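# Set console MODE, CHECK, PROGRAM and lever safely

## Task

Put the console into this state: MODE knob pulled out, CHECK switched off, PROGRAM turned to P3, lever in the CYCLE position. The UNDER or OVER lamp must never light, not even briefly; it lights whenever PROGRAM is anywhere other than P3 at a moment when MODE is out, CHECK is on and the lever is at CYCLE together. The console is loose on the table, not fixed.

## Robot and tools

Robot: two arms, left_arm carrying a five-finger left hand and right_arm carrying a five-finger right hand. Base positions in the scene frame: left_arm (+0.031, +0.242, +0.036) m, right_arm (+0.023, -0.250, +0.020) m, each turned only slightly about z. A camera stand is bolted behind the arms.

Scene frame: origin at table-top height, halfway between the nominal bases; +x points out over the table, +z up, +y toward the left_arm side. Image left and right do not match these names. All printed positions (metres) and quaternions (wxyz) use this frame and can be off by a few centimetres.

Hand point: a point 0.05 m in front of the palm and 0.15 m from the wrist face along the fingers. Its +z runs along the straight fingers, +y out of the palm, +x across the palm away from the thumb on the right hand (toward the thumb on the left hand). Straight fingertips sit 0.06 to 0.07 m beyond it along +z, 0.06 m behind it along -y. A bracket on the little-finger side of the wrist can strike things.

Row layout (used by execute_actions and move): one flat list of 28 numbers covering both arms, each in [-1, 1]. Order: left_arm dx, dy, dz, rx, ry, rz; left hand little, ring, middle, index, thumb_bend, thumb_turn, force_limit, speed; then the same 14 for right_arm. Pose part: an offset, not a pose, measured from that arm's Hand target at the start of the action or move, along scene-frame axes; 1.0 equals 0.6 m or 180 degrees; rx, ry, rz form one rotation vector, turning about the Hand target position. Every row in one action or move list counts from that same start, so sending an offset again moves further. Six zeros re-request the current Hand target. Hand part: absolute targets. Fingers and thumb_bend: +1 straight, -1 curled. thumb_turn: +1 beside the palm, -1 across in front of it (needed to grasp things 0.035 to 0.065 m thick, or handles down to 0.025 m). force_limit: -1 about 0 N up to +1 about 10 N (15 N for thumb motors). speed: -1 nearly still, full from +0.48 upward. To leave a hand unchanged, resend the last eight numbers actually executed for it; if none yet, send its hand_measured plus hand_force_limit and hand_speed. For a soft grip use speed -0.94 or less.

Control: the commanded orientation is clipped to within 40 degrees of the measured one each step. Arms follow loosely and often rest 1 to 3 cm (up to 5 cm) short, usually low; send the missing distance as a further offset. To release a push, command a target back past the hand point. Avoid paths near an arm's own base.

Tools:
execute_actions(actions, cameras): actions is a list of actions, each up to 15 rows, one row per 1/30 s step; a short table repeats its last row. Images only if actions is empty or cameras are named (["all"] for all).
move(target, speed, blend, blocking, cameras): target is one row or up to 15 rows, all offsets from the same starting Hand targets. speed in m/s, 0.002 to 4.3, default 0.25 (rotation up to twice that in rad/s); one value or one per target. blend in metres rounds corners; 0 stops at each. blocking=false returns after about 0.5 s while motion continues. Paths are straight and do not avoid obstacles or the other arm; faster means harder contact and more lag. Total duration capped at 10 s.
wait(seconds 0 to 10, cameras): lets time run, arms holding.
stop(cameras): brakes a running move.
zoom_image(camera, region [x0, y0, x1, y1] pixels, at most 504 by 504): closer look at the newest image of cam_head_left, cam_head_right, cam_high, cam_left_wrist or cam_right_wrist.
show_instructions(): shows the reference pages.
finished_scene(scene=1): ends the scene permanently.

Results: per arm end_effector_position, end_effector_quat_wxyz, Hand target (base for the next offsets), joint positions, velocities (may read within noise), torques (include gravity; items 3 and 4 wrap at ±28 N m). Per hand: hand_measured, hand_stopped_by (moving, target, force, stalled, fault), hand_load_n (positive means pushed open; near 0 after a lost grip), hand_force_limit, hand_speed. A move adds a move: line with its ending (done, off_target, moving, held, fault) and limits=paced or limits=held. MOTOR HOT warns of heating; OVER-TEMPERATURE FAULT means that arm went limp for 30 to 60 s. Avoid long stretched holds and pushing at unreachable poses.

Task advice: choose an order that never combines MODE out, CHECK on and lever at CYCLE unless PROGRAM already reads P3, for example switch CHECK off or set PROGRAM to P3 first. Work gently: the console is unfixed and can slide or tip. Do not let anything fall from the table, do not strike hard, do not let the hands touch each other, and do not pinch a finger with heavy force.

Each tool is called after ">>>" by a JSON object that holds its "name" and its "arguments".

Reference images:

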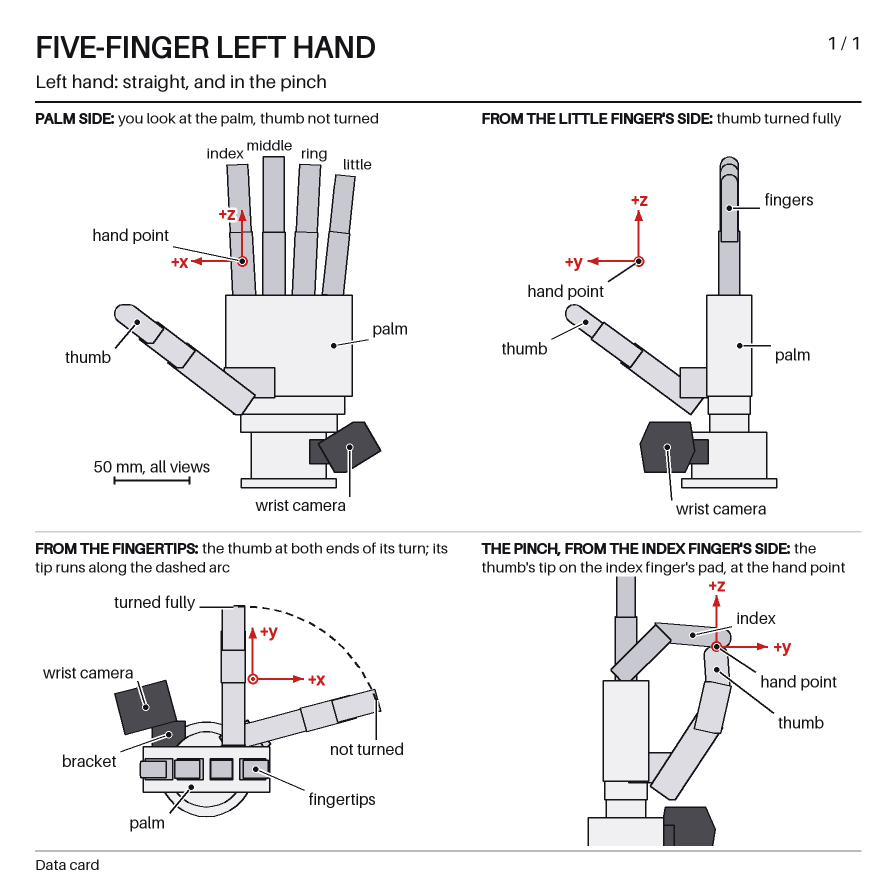

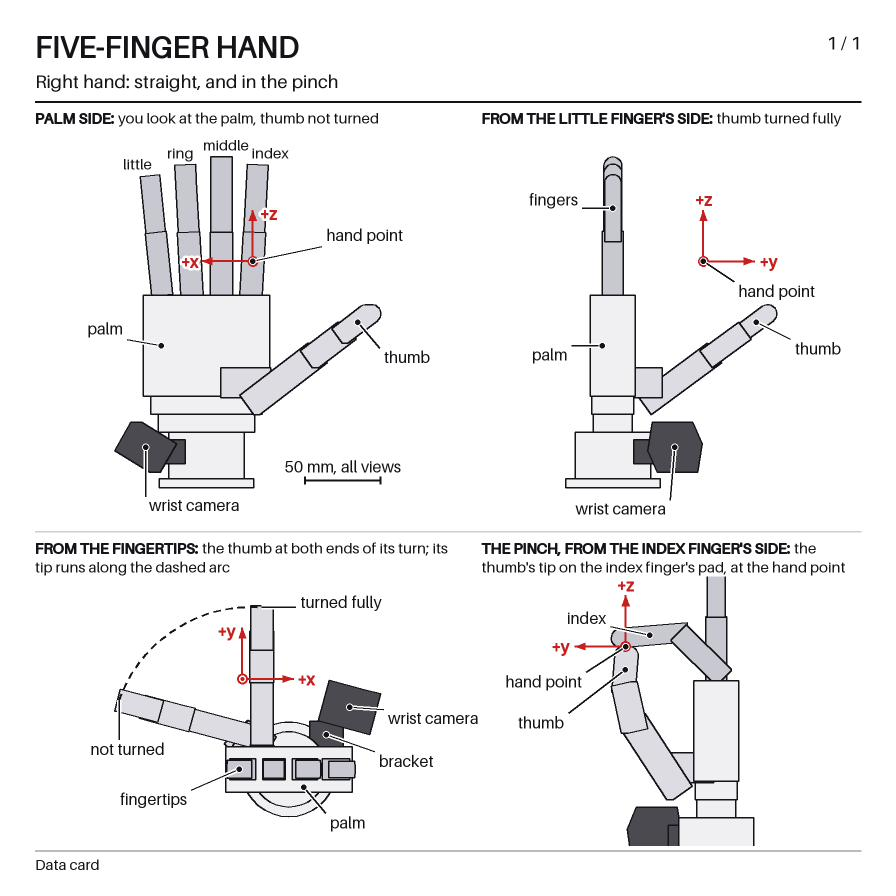

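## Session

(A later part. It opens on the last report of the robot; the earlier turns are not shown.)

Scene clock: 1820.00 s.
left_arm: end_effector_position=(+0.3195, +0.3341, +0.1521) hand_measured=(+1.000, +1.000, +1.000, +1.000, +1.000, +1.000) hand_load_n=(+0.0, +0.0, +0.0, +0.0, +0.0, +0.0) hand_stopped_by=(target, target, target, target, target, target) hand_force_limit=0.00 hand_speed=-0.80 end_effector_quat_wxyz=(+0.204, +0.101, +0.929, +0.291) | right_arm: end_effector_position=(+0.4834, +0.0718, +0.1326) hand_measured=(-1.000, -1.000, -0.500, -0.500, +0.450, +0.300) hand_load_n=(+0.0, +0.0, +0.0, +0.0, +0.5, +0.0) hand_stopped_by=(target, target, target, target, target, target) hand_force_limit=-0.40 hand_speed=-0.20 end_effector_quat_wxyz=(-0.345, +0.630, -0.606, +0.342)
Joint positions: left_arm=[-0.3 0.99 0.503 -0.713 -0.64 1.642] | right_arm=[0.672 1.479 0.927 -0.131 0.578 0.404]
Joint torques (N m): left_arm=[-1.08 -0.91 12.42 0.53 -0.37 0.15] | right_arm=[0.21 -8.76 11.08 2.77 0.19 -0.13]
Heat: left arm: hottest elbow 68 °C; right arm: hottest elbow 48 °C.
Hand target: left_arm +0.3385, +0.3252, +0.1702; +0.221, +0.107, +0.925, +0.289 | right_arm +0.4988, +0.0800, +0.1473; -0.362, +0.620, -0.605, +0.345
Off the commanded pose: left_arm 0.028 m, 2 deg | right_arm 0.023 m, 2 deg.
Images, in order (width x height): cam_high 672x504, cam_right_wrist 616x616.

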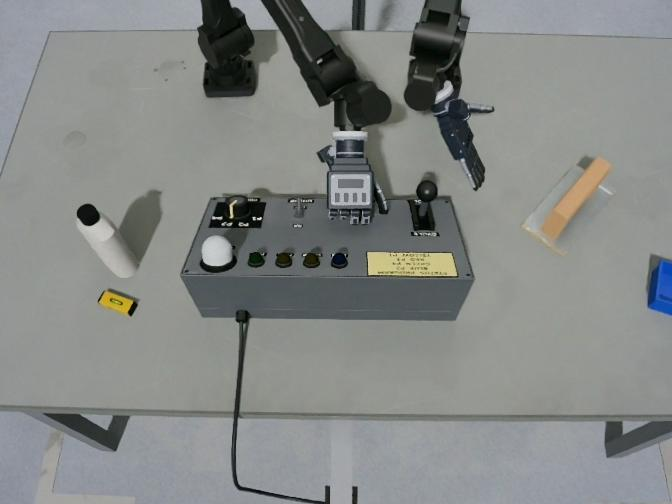

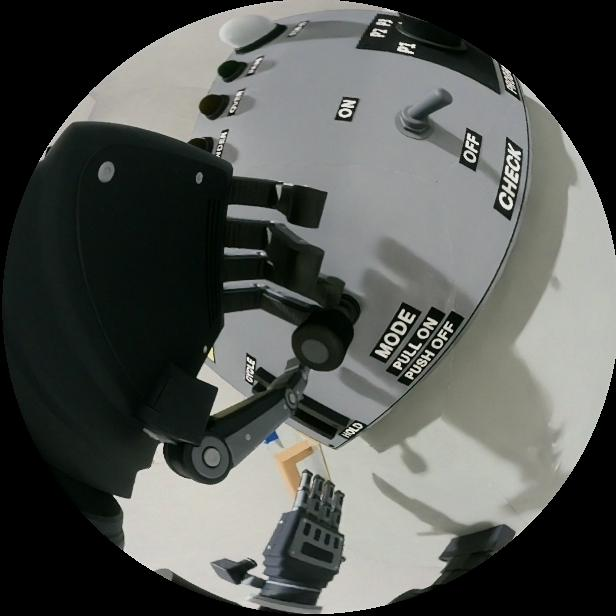

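>>> {"name": "move", "arguments": {"target": [0,0,0,0,0,0,1,1,1,1,1,1,0,-0.8,-0.035,0.005,-0.005,0,0,0,-1,-1,-0.5,-0.5,0.45,0.3,-0.4,-0.2], "speed": 0.04, "cameras": ["cam_high", "cam_right_wrist"]}}

>>> {"name": "zoom_image", "arguments": {"camera": "cam_right_wrist", "region": [270, 250, 370, 350]}}

>>> {"name": "zoom_image", "arguments": {"camera": "cam_high", "region": [340, 195, 390, 245]}}

Scene clock: 1837.90 s.
left_arm: end_effector_position=(+0.3195, +0.3341, +0.1521) hand_measured=(+1.000, +1.000, +1.000, +1.000, +1.000, +1.000) hand_load_n=(+0.0, +0.0, +0.0, +0.0, +0.0, +0.0) hand_stopped_by=(target, target, target, target, target, target) hand_force_limit=0.00 hand_speed=-0.80 end_effector_quat_wxyz=(+0.204, +0.101, +0.929, +0.291) | right_arm: end_effector_position=(+0.4812, +0.0743, +0.1339) hand_measured=(-1.000, -1.000, -0.500, -0.500, +0.450, +0.300) hand_load_n=(+0.0, +0.0, +0.0, +0.5, +0.0, +0.0) hand_stopped_by=(target, target, target, target, target, target) hand_force_limit=-0.40 hand_speed=-0.20 end_effector_quat_wxyz=(-0.345, +0.626, -0.606, +0.348)
Joint positions: left_arm=[-0.3 0.99 0.503 -0.713 -0.64 1.642] | right_arm=[0.686 1.478 0.926 -0.13 0.602 0.411]
Joint torques (N m): left_arm=[-0.26 -1.55 12.68 0.62 -0.4 0.22] | right_arm=[1.73 -10.64 8.31 2.54 0.36 0.07]
Heat: left arm: hottest elbow 69 °C; right arm: hottest elbow 45 °C.
Hand target: left_arm +0.3385, +0.3252, +0.1702; +0.221, +0.107, +0.925, +0.289 | right_arm +0.4778, +0.0830, +0.1443; -0.362, +0.620, -0.605, +0.345
Off the commanded pose: left_arm 0.028 m, 2 deg | right_arm 0.014 m, 2 deg.
move: off_target (left_arm, right_arm)
Images, in order (width x height): cam_high 672x504, cam_right_wrist 616x616.

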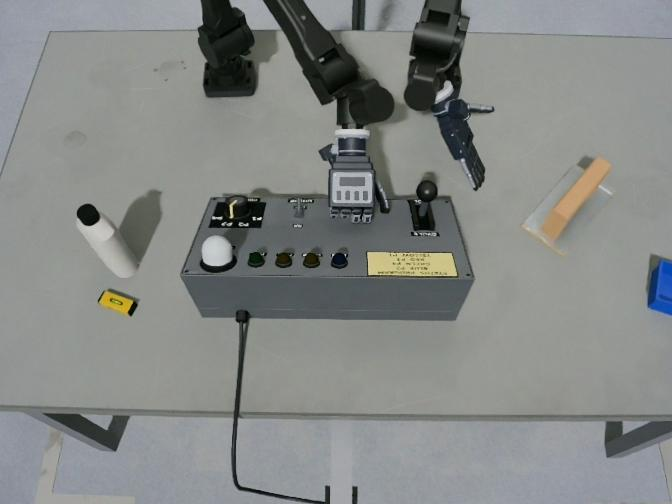

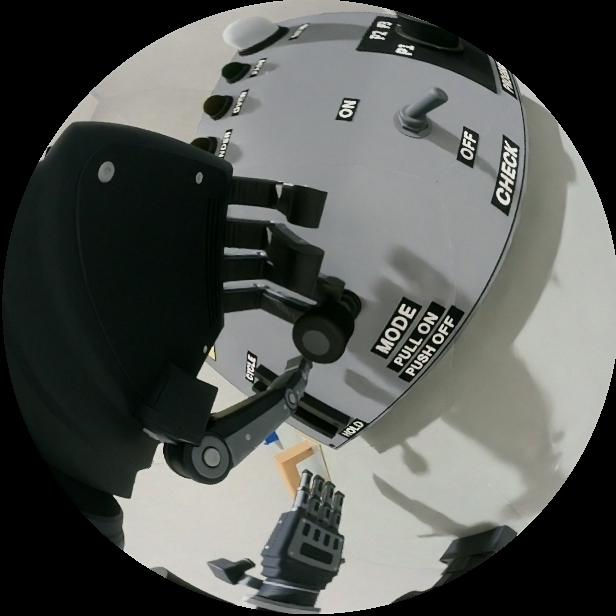

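Scaled by 5.040 from the camera's 616x616 image, which has a finer 880x880 frame.

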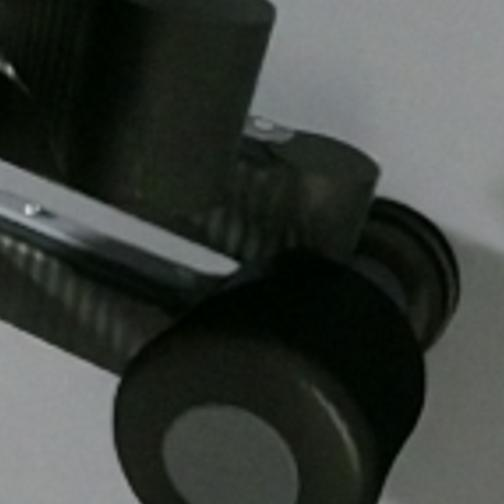

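Scaled by 10.080.

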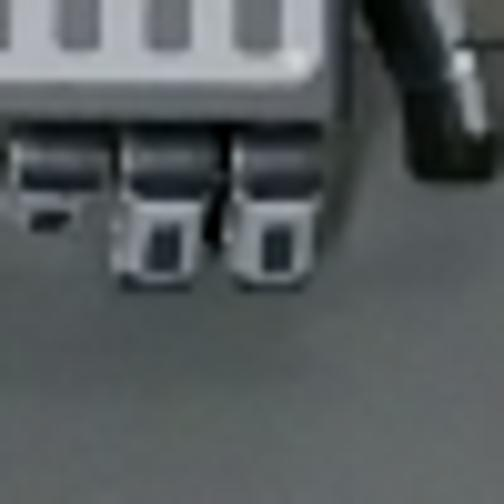

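>>> {"name": "move", "arguments": {"target": [0,0,0,0,0,0,1,1,1,1,1,1,0,-0.8,-0.03,-0.007,-0.012,0,0,0,-1,-1,-0.5,-0.5,0.45,0.3,-0.4,-0.2], "speed": 0.04, "cameras": ["cam_high", "cam_right_wrist"]}}

>>> {"name": "zoom_image", "arguments": {"camera": "cam_right_wrist", "region": [270, 250, 370, 350]}}

>>> {"name": "zoom_image", "arguments": {"camera": "cam_high", "region": [340, 195, 390, 245]}}

Scene clock: 1842.83 s.
left_arm: end_effector_position=(+0.3195, +0.3341, +0.1521) hand_measured=(+1.000, +1.000, +1.000, +1.000, +1.000, +1.000) hand_load_n=(+0.0, +0.0, +0.0, +0.0, +0.0, +0.0) hand_stopped_by=(target, target, target, target, target, target) hand_force_limit=0.00 hand_speed=-0.80 end_effector_quat_wxyz=(+0.204, +0.101, +0.929, +0.291) | right_arm: end_effector_position=(+0.4795, +0.0733, +0.1348) hand_measured=(-1.000, -1.000, -0.500, -0.500, +0.450, +0.300) hand_load_n=(+0.0, +0.0, +4.5, +5.5, +0.5, +0.0) hand_stopped_by=(target, target, target, target, target, target) hand_force_limit=-0.40 hand_speed=-0.20 end_effector_quat_wxyz=(-0.362, +0.605, -0.618, +0.348)
Joint positions: left_arm=[-0.3 0.99 0.503 -0.713 -0.64 1.642] | right_arm=[0.69 1.466 0.895 -0.084 0.621 0.45]
Joint torques (N m): left_arm=[-0.67 -1.44 12.53 0.44 -0.45 0.15] | right_arm=[3.08 -11.22 6.54 1.17 0.28 -0.19]
Heat: left arm: hottest elbow 69 °C; right arm: hottest elbow 44 °C.
Hand target: left_arm +0.3385, +0.3252, +0.1702; +0.221, +0.107, +0.925, +0.289 | right_arm +0.4598, +0.0790, +0.1372; -0.363, +0.620, -0.604, +0.345
Off the commanded pose: left_arm 0.028 m, 2 deg | right_arm 0.021 m, 2 deg.
move: off_target (left_arm, right_arm)
Images, in order (width x height): cam_high 672x504, cam_right_wrist 616x616.

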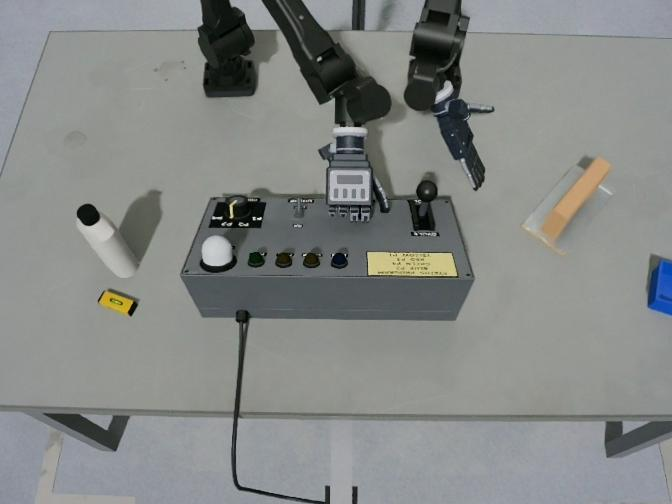

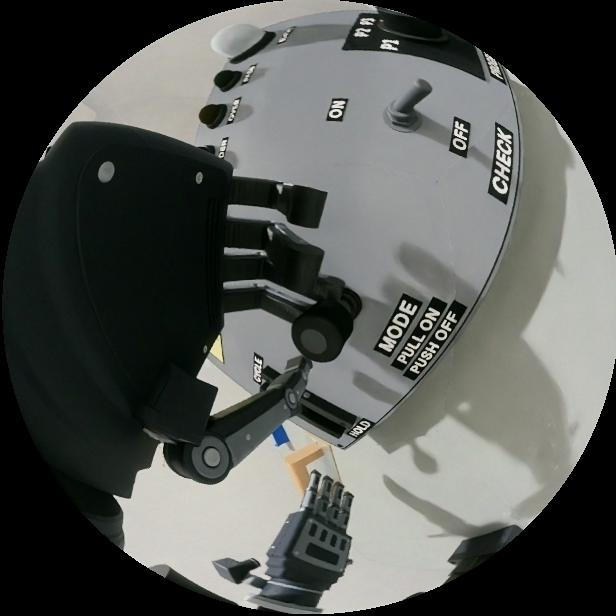

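Scaled by 5.040 from the camera's 616x616 image, which has a finer 880x880 frame.

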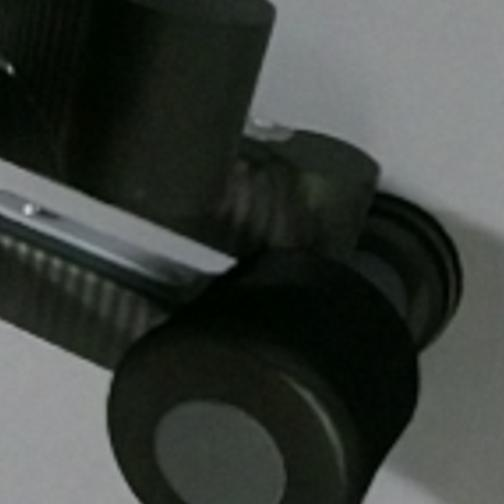

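Scaled by 10.080.

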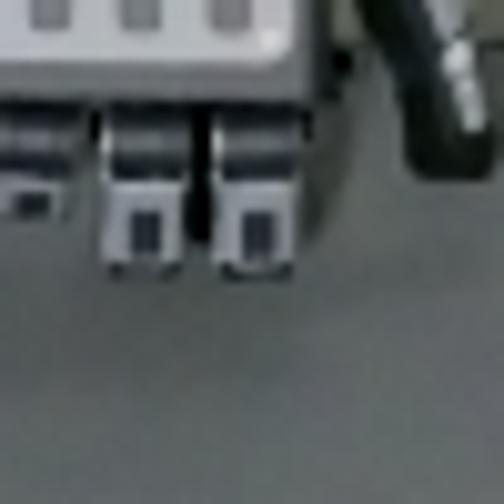

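>>> {"name": "move", "arguments": {"target": [0,0,0,0,0,0,1,1,1,1,1,1,0,-0.8,0.0,-0.003,0.015,0,0,0,-1,-1,-0.5,-0.5,0.45,0.3,-0.4,-0.2], "speed": 0.03, "cameras": ["cam_high", "cam_right_wrist"]}}

>>> {"name": "zoom_image", "arguments": {"camera": "cam_right_wrist", "region": [270, 250, 370, 350]}}

>>> {"name": "zoom_image", "arguments": {"camera": "cam_high", "region": [340, 195, 390, 245]}}

Scene clock: 1858.60 s.
left_arm: end_effector_position=(+0.3195, +0.3341, +0.1521) hand_measured=(+1.000, +1.000, +1.000, +1.000, +1.000, +1.000) hand_load_n=(+0.0, +0.0, +0.0, +0.0, +0.5, +0.0) hand_stopped_by=(target, target, target, target, target, target) hand_force_limit=0.00 hand_speed=-0.80 end_effector_quat_wxyz=(+0.204, +0.101, +0.929, +0.291) | right_arm: end_effector_position=(+0.4794, +0.0733, +0.1353) hand_measured=(-1.000, -1.000, -0.500, -0.500, +0.450, +0.300) hand_load_n=(+0.0, +0.0, +6.0, +7.5, +0.0, +0.0) hand_stopped_by=(target, target, target, target, target, target) hand_force_limit=-0.40 hand_speed=-0.20 end_effector_quat_wxyz=(-0.362, +0.604, -0.619, +0.348)
Joint positions: left_arm=[-0.3 0.99 0.503 -0.713 -0.64 1.642] | right_arm=[0.69 1.465 0.895 -0.084 0.621 0.452]
Joint torques (N m): left_arm=[-1.03 -1.67 12.52 0.53 -0.4 0.22] | right_arm=[2.67 -12.81 7.3 0.18 0.2 -0.21]
Heat: left arm: hottest elbow 69 °C; right arm: hottest elbow 42 °C.
Hand target: left_arm +0.3385, +0.3252, +0.1702; +0.221, +0.107, +0.925, +0.289 | right_arm +0.4597, +0.0772, +0.1460; -0.362, +0.620, -0.604, +0.345
Off the commanded pose: left_arm 0.028 m, 2 deg | right_arm 0.023 m, 2 deg.
move: off_target (left_arm, right_arm)
Images, in order (width x height): cam_high 672x504, cam_right_wrist 616x616.

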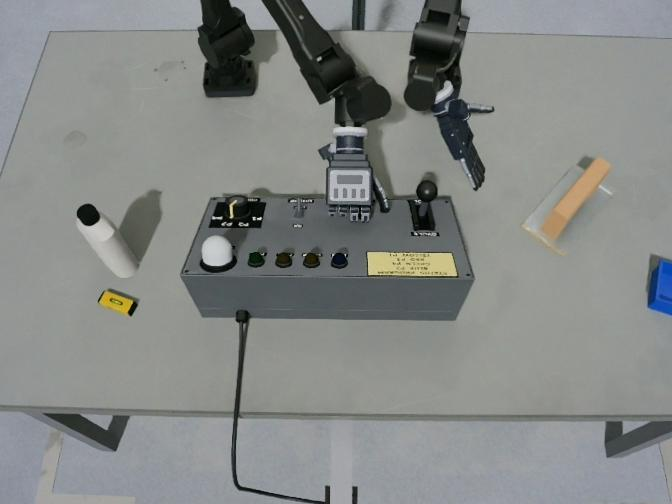

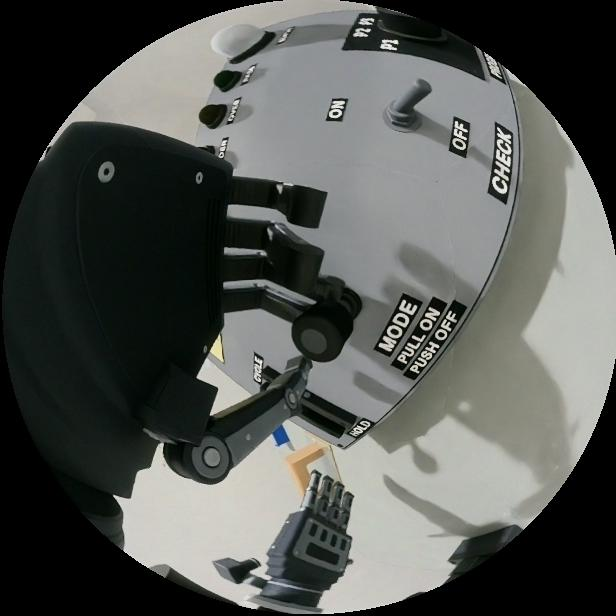

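Scaled by 5.040 from the camera's 616x616 image, which has a finer 880x880 frame.

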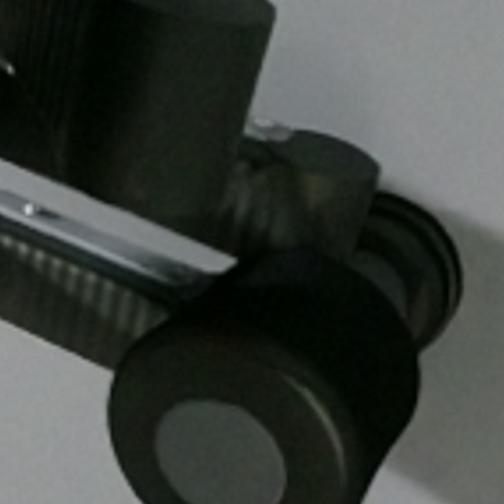

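Scaled by 10.080.

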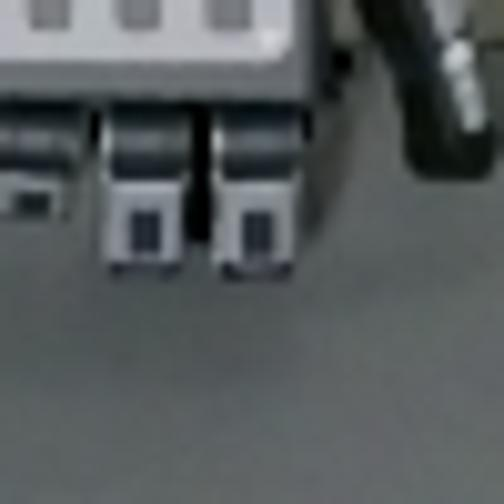

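>>> {"name": "move", "arguments": {"target": [0,0,0,0,0,0,1,1,1,1,1,1,0,-0.8,0.003,0.0,0.0167,0,0,0,-1,-1,-0.5,-0.5,0.45,0.3,-0.4,-0.2], "speed": 0.03, "cameras": ["cam_high", "cam_right_wrist"]}}

>>> {"name": "zoom_image", "arguments": {"camera": "cam_right_wrist", "region": [270, 250, 370, 350]}}

>>> {"name": "zoom_image", "arguments": {"camera": "cam_high", "region": [340, 195, 390, 245]}}

Scene clock: 1866.27 s.
left_arm: end_effector_position=(+0.3195, +0.3341, +0.1521) hand_measured=(+1.000, +1.000, +1.000, +1.000, +1.000, +1.000) hand_load_n=(+0.0, +0.0, +0.0, +0.0, +0.0, +0.0) hand_stopped_by=(target, target, target, target, target, target) hand_force_limit=0.00 hand_speed=-0.80 end_effector_quat_wxyz=(+0.204, +0.101, +0.929, +0.291) | right_arm: end_effector_position=(+0.4720, +0.0732, +0.1488) hand_measured=(-1.000, -1.000, -0.500, -0.500, +0.450, +0.300) hand_load_n=(+0.0, +0.0, +5.5, +8.0, +0.0, +0.0) hand_stopped_by=(target, target, target, target, target, target) hand_force_limit=-0.40 hand_speed=-0.20 end_effector_quat_wxyz=(-0.366, +0.606, -0.617, +0.345)
Joint positions: left_arm=[-0.3 0.99 0.503 -0.713 -0.64 1.642] | right_arm=[0.698 1.427 0.895 -0.119 0.617 0.455]
Joint torques (N m): left_arm=[-0.85 -1.73 12.34 0.27 -0.43 0.18] | right_arm=[1.67 -10.64 8.98 0.36 0.29 -0.25]
Heat: left arm: hottest elbow 69 °C; right arm: hottest elbow 41 °C.
Hand target: left_arm +0.3385, +0.3252, +0.1702; +0.221, +0.107, +0.925, +0.289 | right_arm +0.4615, +0.0770, +0.1559; -0.362, +0.620, -0.605, +0.345
Off the commanded pose: left_arm 0.028 m, 2 deg | right_arm 0.013 m, 2 deg.
move: off_target (left_arm, right_arm)
Images, in order (width x height): cam_high 672x504, cam_right_wrist 616x616.

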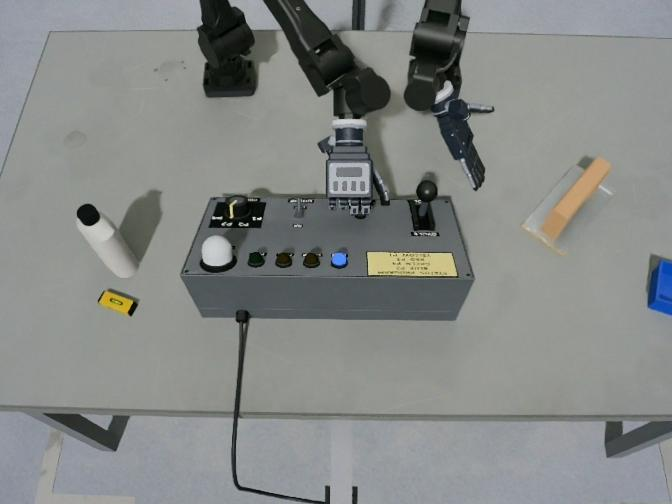

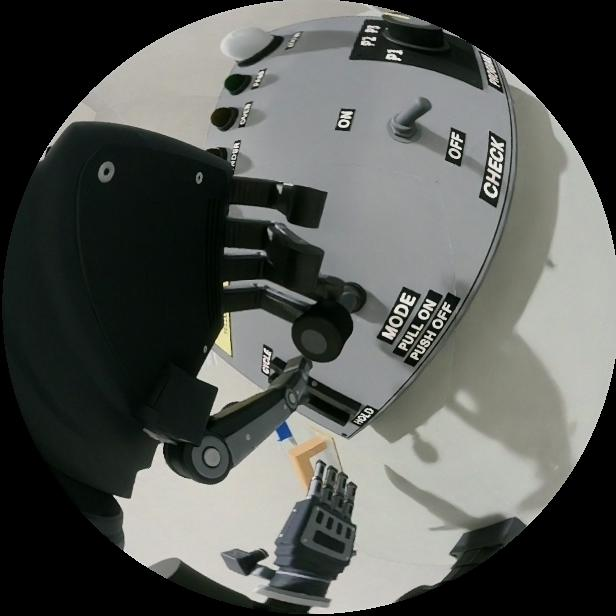

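Scaled by 5.040 from the camera's 616x616 image, which has a finer 880x880 frame.

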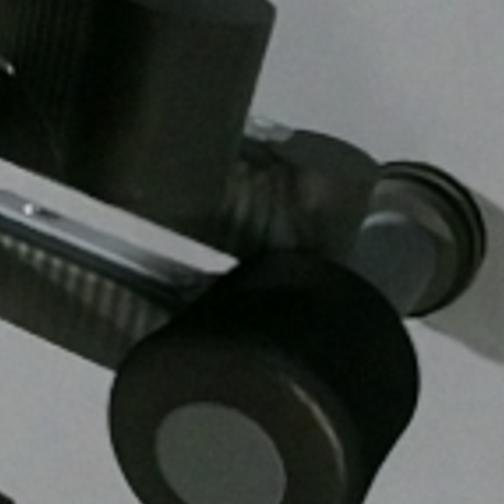

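Scaled by 10.080.

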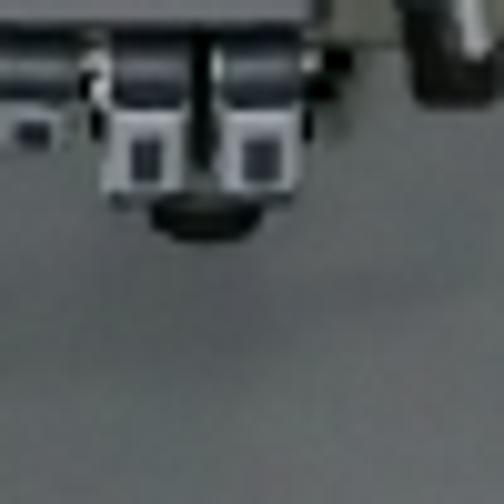

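>>> {"name": "zoom_image", "arguments": {"camera": "cam_high", "region": [190, 180, 290, 280]}}

>>> {"name": "zoom_image", "arguments": {"camera": "cam_high", "region": [360, 240, 470, 290]}}

>>> {"name": "zoom_image", "arguments": {"camera": "cam_high", "region": [240, 180, 360, 280]}}

Scaled by 5.040.

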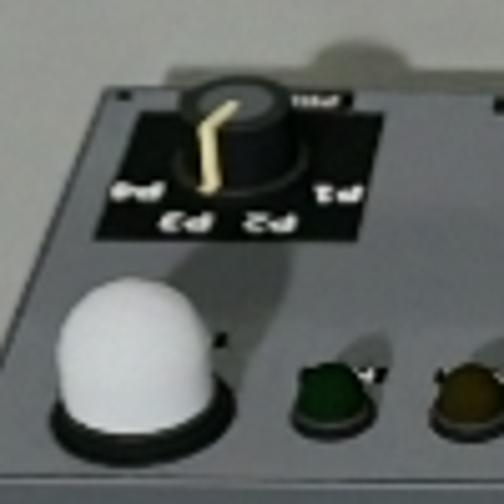

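Scaled by 4.582.

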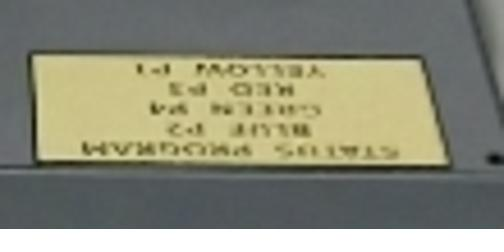

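Scaled by 4.200.

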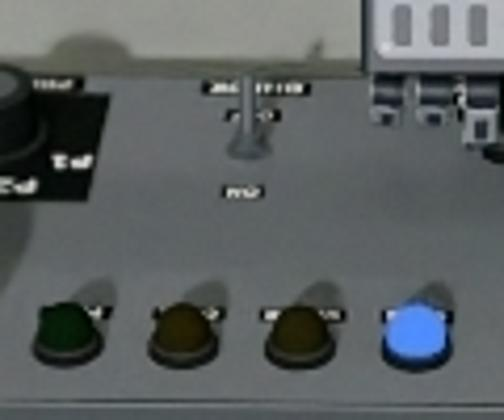

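>>> {"name": "move", "arguments": {"target": [0,0,0,0,0,0,1,1,1,1,1,1,0,-0.8,0.024,-0.004,-0.014,0,0,0,-1,-1,-0.5,-0.5,0.45,0.3,-0.4,-0.2], "speed": 0.03, "cameras": ["cam_high", "cam_right_wrist"]}}

>>> {"name": "zoom_image", "arguments": {"camera": "cam_right_wrist", "region": [270, 250, 370, 350]}}

Scene clock: 1895.10 s.
left_arm: end_effector_position=(+0.3195, +0.3341, +0.1521) hand_measured=(+1.000, +1.000, +1.000, +1.000, +1.000, +1.000) hand_load_n=(+0.0, +0.0, +0.0, +0.0, +0.0, +0.0) hand_stopped_by=(target, target, target, target, target, target) hand_force_limit=0.00 hand_speed=-0.80 end_effector_quat_wxyz=(+0.204, +0.101, +0.929, +0.291) | right_arm: end_effector_position=(+0.4723, +0.0733, +0.1479) hand_measured=(-1.000, -1.000, -0.500, -0.500, +0.450, +0.300) hand_load_n=(+0.0, +0.0, +1.5, +4.0, +0.0, -0.5) hand_stopped_by=(target, target, target, target, target, target) hand_force_limit=-0.40 hand_speed=-0.20 end_effector_quat_wxyz=(-0.366, +0.612, -0.613, +0.342)
Joint positions: left_arm=[-0.3 0.99 0.503 -0.713 -0.64 1.642] | right_arm=[0.693 1.428 0.895 -0.116 0.601 0.44]
Joint torques (N m): left_arm=[-1.61 -0.85 12.71 0.47 -0.43 0.17] | right_arm=[0.32 -8.41 9.73 1.74 0.08 -0.33]
Heat: left arm: hottest elbow 69 °C; right arm: hottest elbow 41 °C.
Hand target: left_arm +0.3385, +0.3252, +0.1702; +0.221, +0.107, +0.925, +0.289 | right_arm +0.4759, +0.0747, +0.1476; -0.362, +0.620, -0.604, +0.345
Off the commanded pose: left_arm 0.028 m, 2 deg | right_arm 0.004 m, 1 deg.
move: off_target (left_arm)
Images, in order (width x height): cam_high 672x504, cam_right_wrist 616x616.

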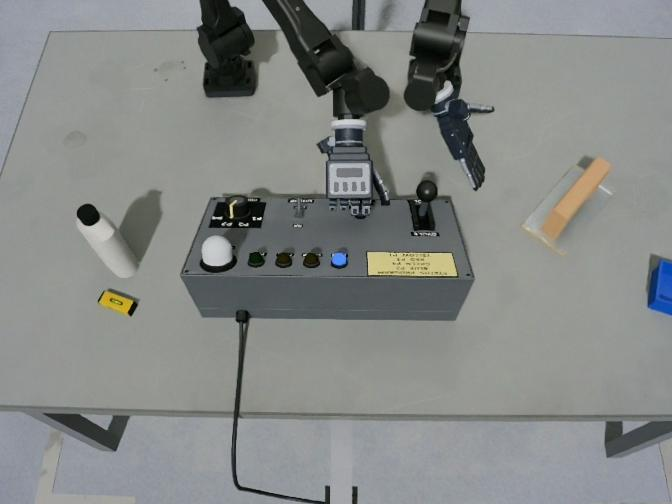

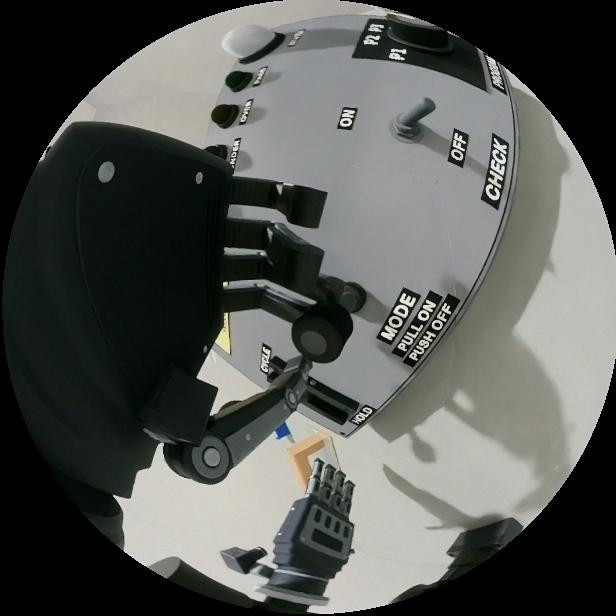

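Scaled by 5.040 from the camera's 616x616 image, which has a finer 880x880 frame.

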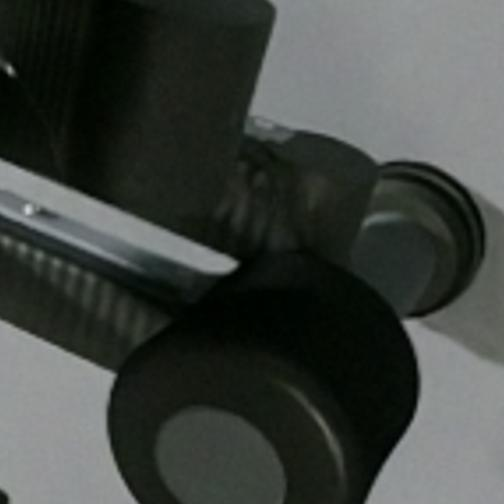

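>>> {"name": "move", "arguments": {"target": [0,0,0,0,0,0,1,1,1,1,1,1,0,-0.8,0.03,0.0,0.007,0,0,0,-1,-1,-0.5,-0.5,0.45,0.3,-0.4,-0.2], "speed": 0.04, "cameras": ["cam_high", "cam_right_wrist"]}}

>>> {"name": "zoom_image", "arguments": {"camera": "cam_right_wrist", "region": [270, 250, 370, 350]}}

Scene clock: 1901.27 s.
left_arm: end_effector_position=(+0.3195, +0.3341, +0.1521) hand_measured=(+1.000, +1.000, +1.000, +1.000, +1.000, +1.000) hand_load_n=(+0.0, +0.0, +0.0, +0.0, +0.0, +0.0) hand_stopped_by=(target, target, target, target, target, target) hand_force_limit=0.00 hand_speed=-0.80 end_effector_quat_wxyz=(+0.204, +0.101, +0.929, +0.291) | right_arm: end_effector_position=(+0.4787, +0.0688, +0.1411) hand_measured=(-1.000, -1.000, -0.500, -0.500, +0.450, +0.300) hand_load_n=(+0.0, +0.0, +0.0, +0.0, +0.0, +0.0) hand_stopped_by=(target, target, target, target, target, target) hand_force_limit=-0.40 hand_speed=-0.20 end_effector_quat_wxyz=(-0.357, +0.623, -0.607, +0.341)
Joint positions: left_arm=[-0.3 0.99 0.503 -0.713 -0.64 1.642] | right_arm=[0.673 1.446 0.903 -0.116 0.577 0.408]
Joint torques (N m): left_arm=[-0.91 -1.03 12.46 0.5 -0.42 0.22] | right_arm=[-0.15 -8.12 12.03 1.62 0.18 -0.2]
Heat: left arm: hottest elbow 69 °C; right arm: hottest elbow 42 °C.
Hand target: left_arm +0.3385, +0.3252, +0.1702; +0.221, +0.107, +0.925, +0.289 | right_arm +0.4941, +0.0747, +0.1520; -0.362, +0.620, -0.605, +0.345
Off the commanded pose: left_arm 0.028 m, 2 deg | right_arm 0.020 m, 1 deg.
move: off_target (left_arm, right_arm)
Images, in order (width x height): cam_high 672x504, cam_right_wrist 616x616.

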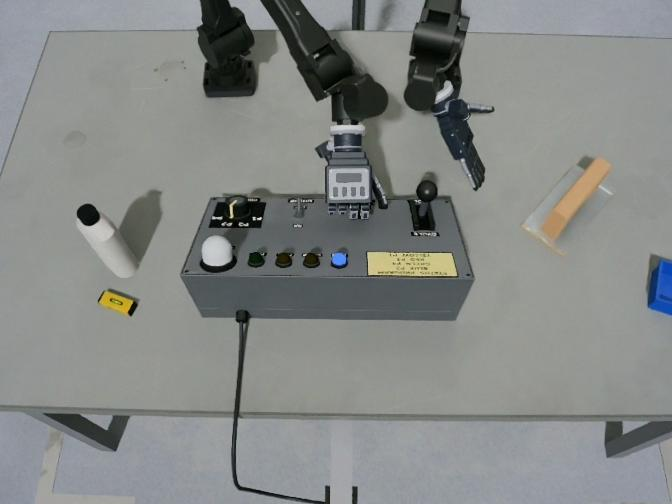

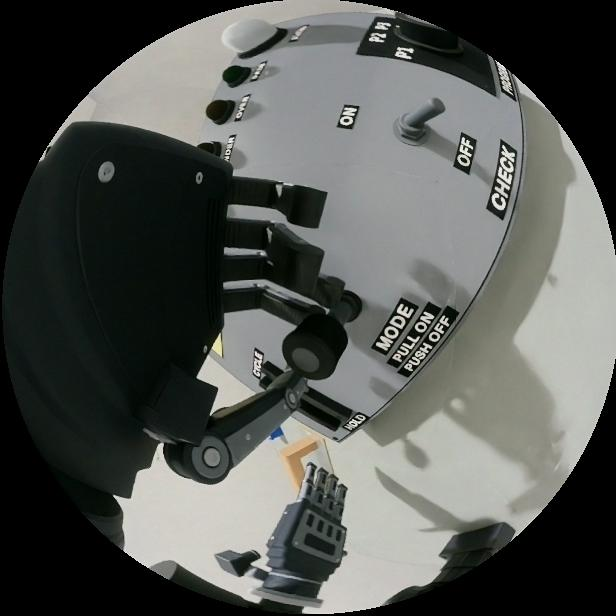

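Scaled by 5.040 from the camera's 616x616 image, which has a finer 880x880 frame.

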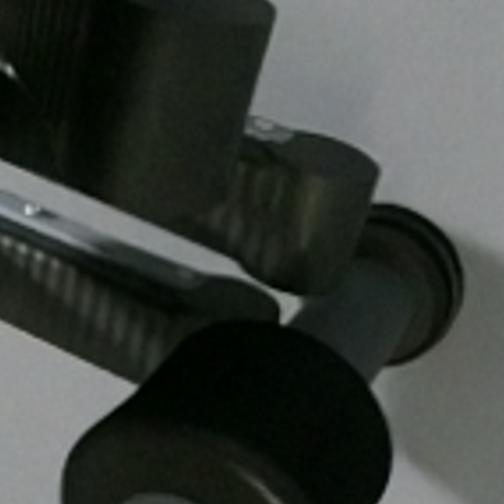

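>>> {"name": "move", "arguments": {"target": [0,0,0,0,0,0,1,1,1,1,1,1,0,-0.8,0.03,-0.003,0.01,0,0,0,-1,-1,-0.5,-0.5,0.45,0.3,-0.4,-0.2], "speed": 0.05, "cameras": ["cam_high", "cam_right_wrist"]}}

>>> {"name": "zoom_image", "arguments": {"camera": "cam_right_wrist", "region": [250, 230, 370, 350]}}

Scene clock: 1907.03 s.
left_arm: end_effector_position=(+0.3195, +0.3341, +0.1521) hand_measured=(+1.000, +1.000, +1.000, +1.000, +1.000, +1.000) hand_load_n=(+0.0, -0.5, +0.0, +0.0, -0.5, +0.0) hand_stopped_by=(target, target, target, target, target, target) hand_force_limit=0.00 hand_speed=-0.80 end_effector_quat_wxyz=(+0.204, +0.101, +0.929, +0.291) | right_arm: end_effector_position=(+0.4953, +0.0664, +0.1436) hand_measured=(-1.000, -1.000, -0.500, -0.500, +0.450, +0.300) hand_load_n=(+0.0, +0.0, +0.0, +0.0, +0.0, +0.0) hand_stopped_by=(target, target, target, target, target, target) hand_force_limit=-0.40 hand_speed=-0.20 end_effector_quat_wxyz=(-0.355, +0.625, -0.605, +0.342)
Joint positions: left_arm=[-0.3 0.99 0.503 -0.713 -0.64 1.642] | right_arm=[0.644 1.47 0.937 -0.116 0.553 0.383]
Joint torques (N m): left_arm=[-0.91 -1.79 12.53 0.21 -0.42 0.17] | right_arm=[-0.09 -8.53 12.62 1.54 0.16 -0.15]
Heat: left arm: hottest elbow 69 °C; right arm: hottest elbow 41 °C.
Hand target: left_arm +0.3385, +0.3252, +0.1702; +0.221, +0.107, +0.925, +0.289 | right_arm +0.5121, +0.0729, +0.1580; -0.362, +0.620, -0.605, +0.345
Off the commanded pose: left_arm 0.028 m, 2 deg | right_arm 0.023 m, 1 deg.
move: off_target (left_arm, right_arm)
Images, in order (width x height): cam_high 672x504, cam_right_wrist 616x616.

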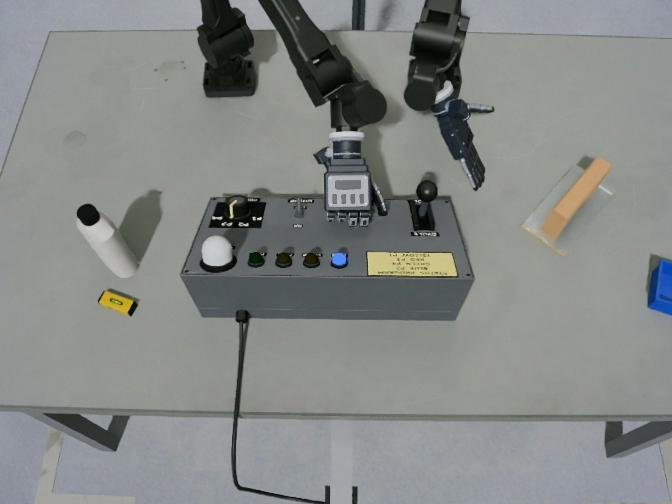

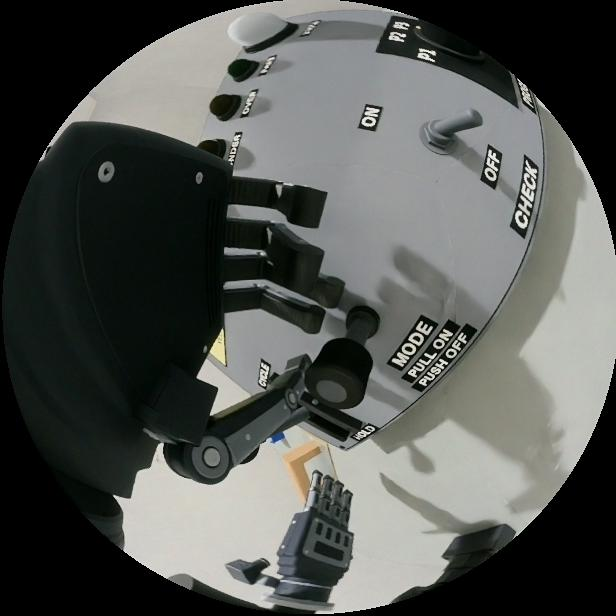

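Scaled by 4.200 from the camera's 616x616 image, which has a finer 880x880 frame.

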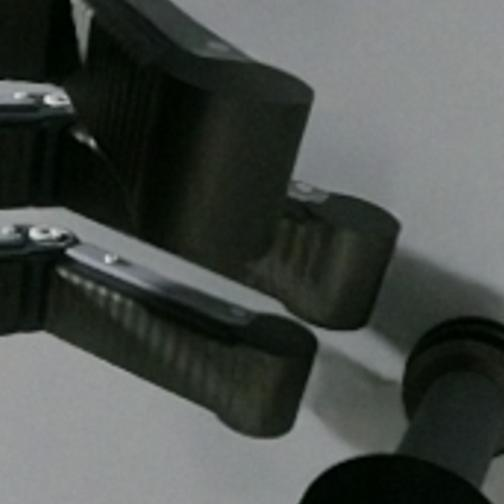

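>>> {"name": "move", "arguments": {"target": [0,0,0,0,0,0,1,1,1,1,1,1,0,-0.8,0.0,-0.004,0.12,0,0,0,-1,-1,-0.5,-0.5,0.45,0.3,-0.4,-0.2], "speed": 0.1, "cameras": ["cam_high", "cam_right_wrist"]}}

Scene clock: 1912.13 s.
left_arm: end_effector_position=(+0.3195, +0.3341, +0.1521) hand_measured=(+1.000, +1.000, +1.000, +1.000, +1.000, +1.000) hand_load_n=(+0.0, +0.0, +0.0, +0.0, +0.0, +0.0) hand_stopped_by=(target, target, target, target, target, target) hand_force_limit=0.00 hand_speed=-0.80 end_effector_quat_wxyz=(+0.204, +0.101, +0.929, +0.291) | right_arm: end_effector_position=(+0.4977, +0.0673, +0.2001) hand_measured=(-1.000, -1.000, -0.500, -0.500, +0.450, +0.300) hand_load_n=(+0.0, +0.0, +0.0, +0.0, +0.0, -0.5) hand_stopped_by=(target, target, target, target, target, target) hand_force_limit=-0.40 hand_speed=-0.20 end_effector_quat_wxyz=(-0.345, +0.631, -0.605, +0.340)
Joint positions: left_arm=[-0.3 0.99 0.503 -0.713 -0.64 1.642] | right_arm=[0.642 1.414 1.054 -0.31 0.55 0.379]
Joint torques (N m): left_arm=[-1.14 -0.56 12.56 0.51 -0.41 0.19] | right_arm=[-0.38 -9.99 13.34 1.28 0.16 -0.14]
Heat: left arm: hottest elbow 69 °C; right arm: hottest elbow 41 °C.
Hand target: left_arm +0.3385, +0.3252, +0.1702; +0.221, +0.107, +0.925, +0.289 | right_arm +0.5120, +0.0705, +0.2299; -0.362, +0.620, -0.604, +0.345
Off the commanded pose: left_arm 0.028 m, 2 deg | right_arm 0.033 m, 2 deg.
move: off_target (left_arm, right_arm)
Images, in order (width x height): cam_high 672x504, cam_right_wrist 616x616.

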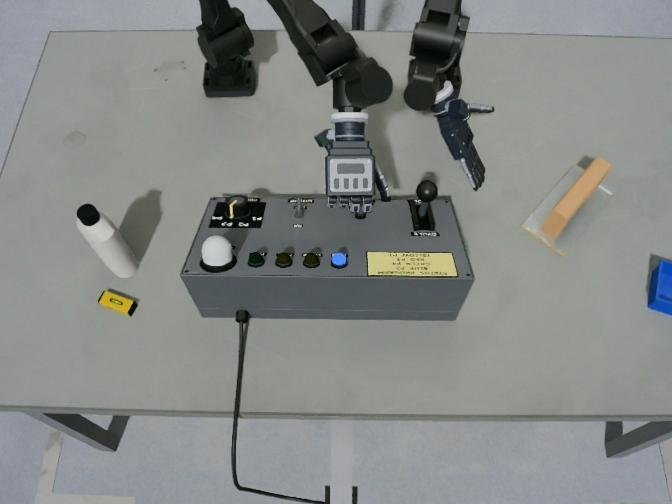

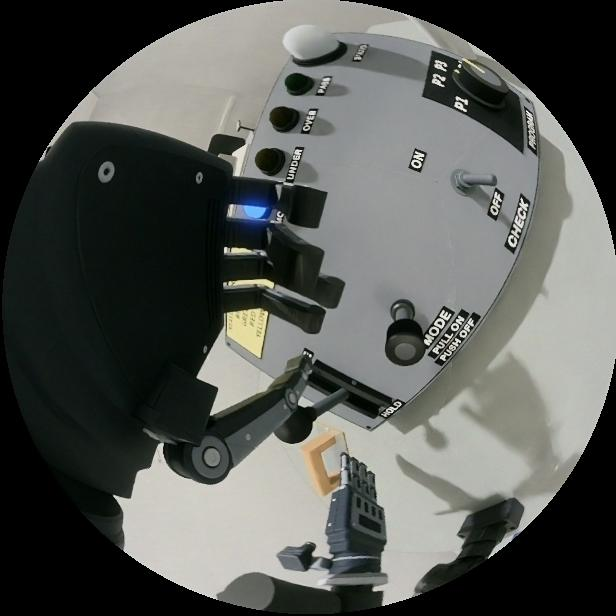

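>>> {"name": "zoom_image", "arguments": {"camera": "cam_high", "region": [390, 165, 460, 250]}}

>>> {"name": "zoom_image", "arguments": {"camera": "cam_right_wrist", "region": [240, 330, 440, 470]}}

>>> {"name": "zoom_image", "arguments": {"camera": "cam_right_wrist", "region": [410, 30, 550, 230]}}

Scaled by 5.929.

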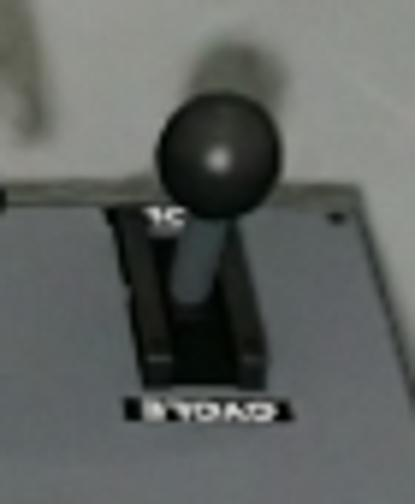

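Scaled by 2.520 from the camera's 616x616 image, which has a finer 880x880 frame.

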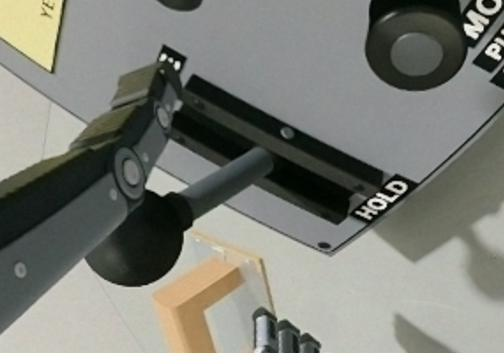

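Scaled by 2.520 from the camera's 616x616 image, which has a finer 880x880 frame.

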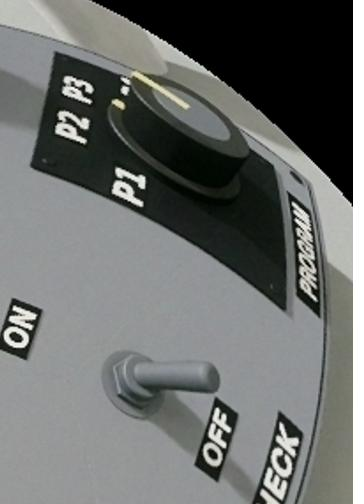

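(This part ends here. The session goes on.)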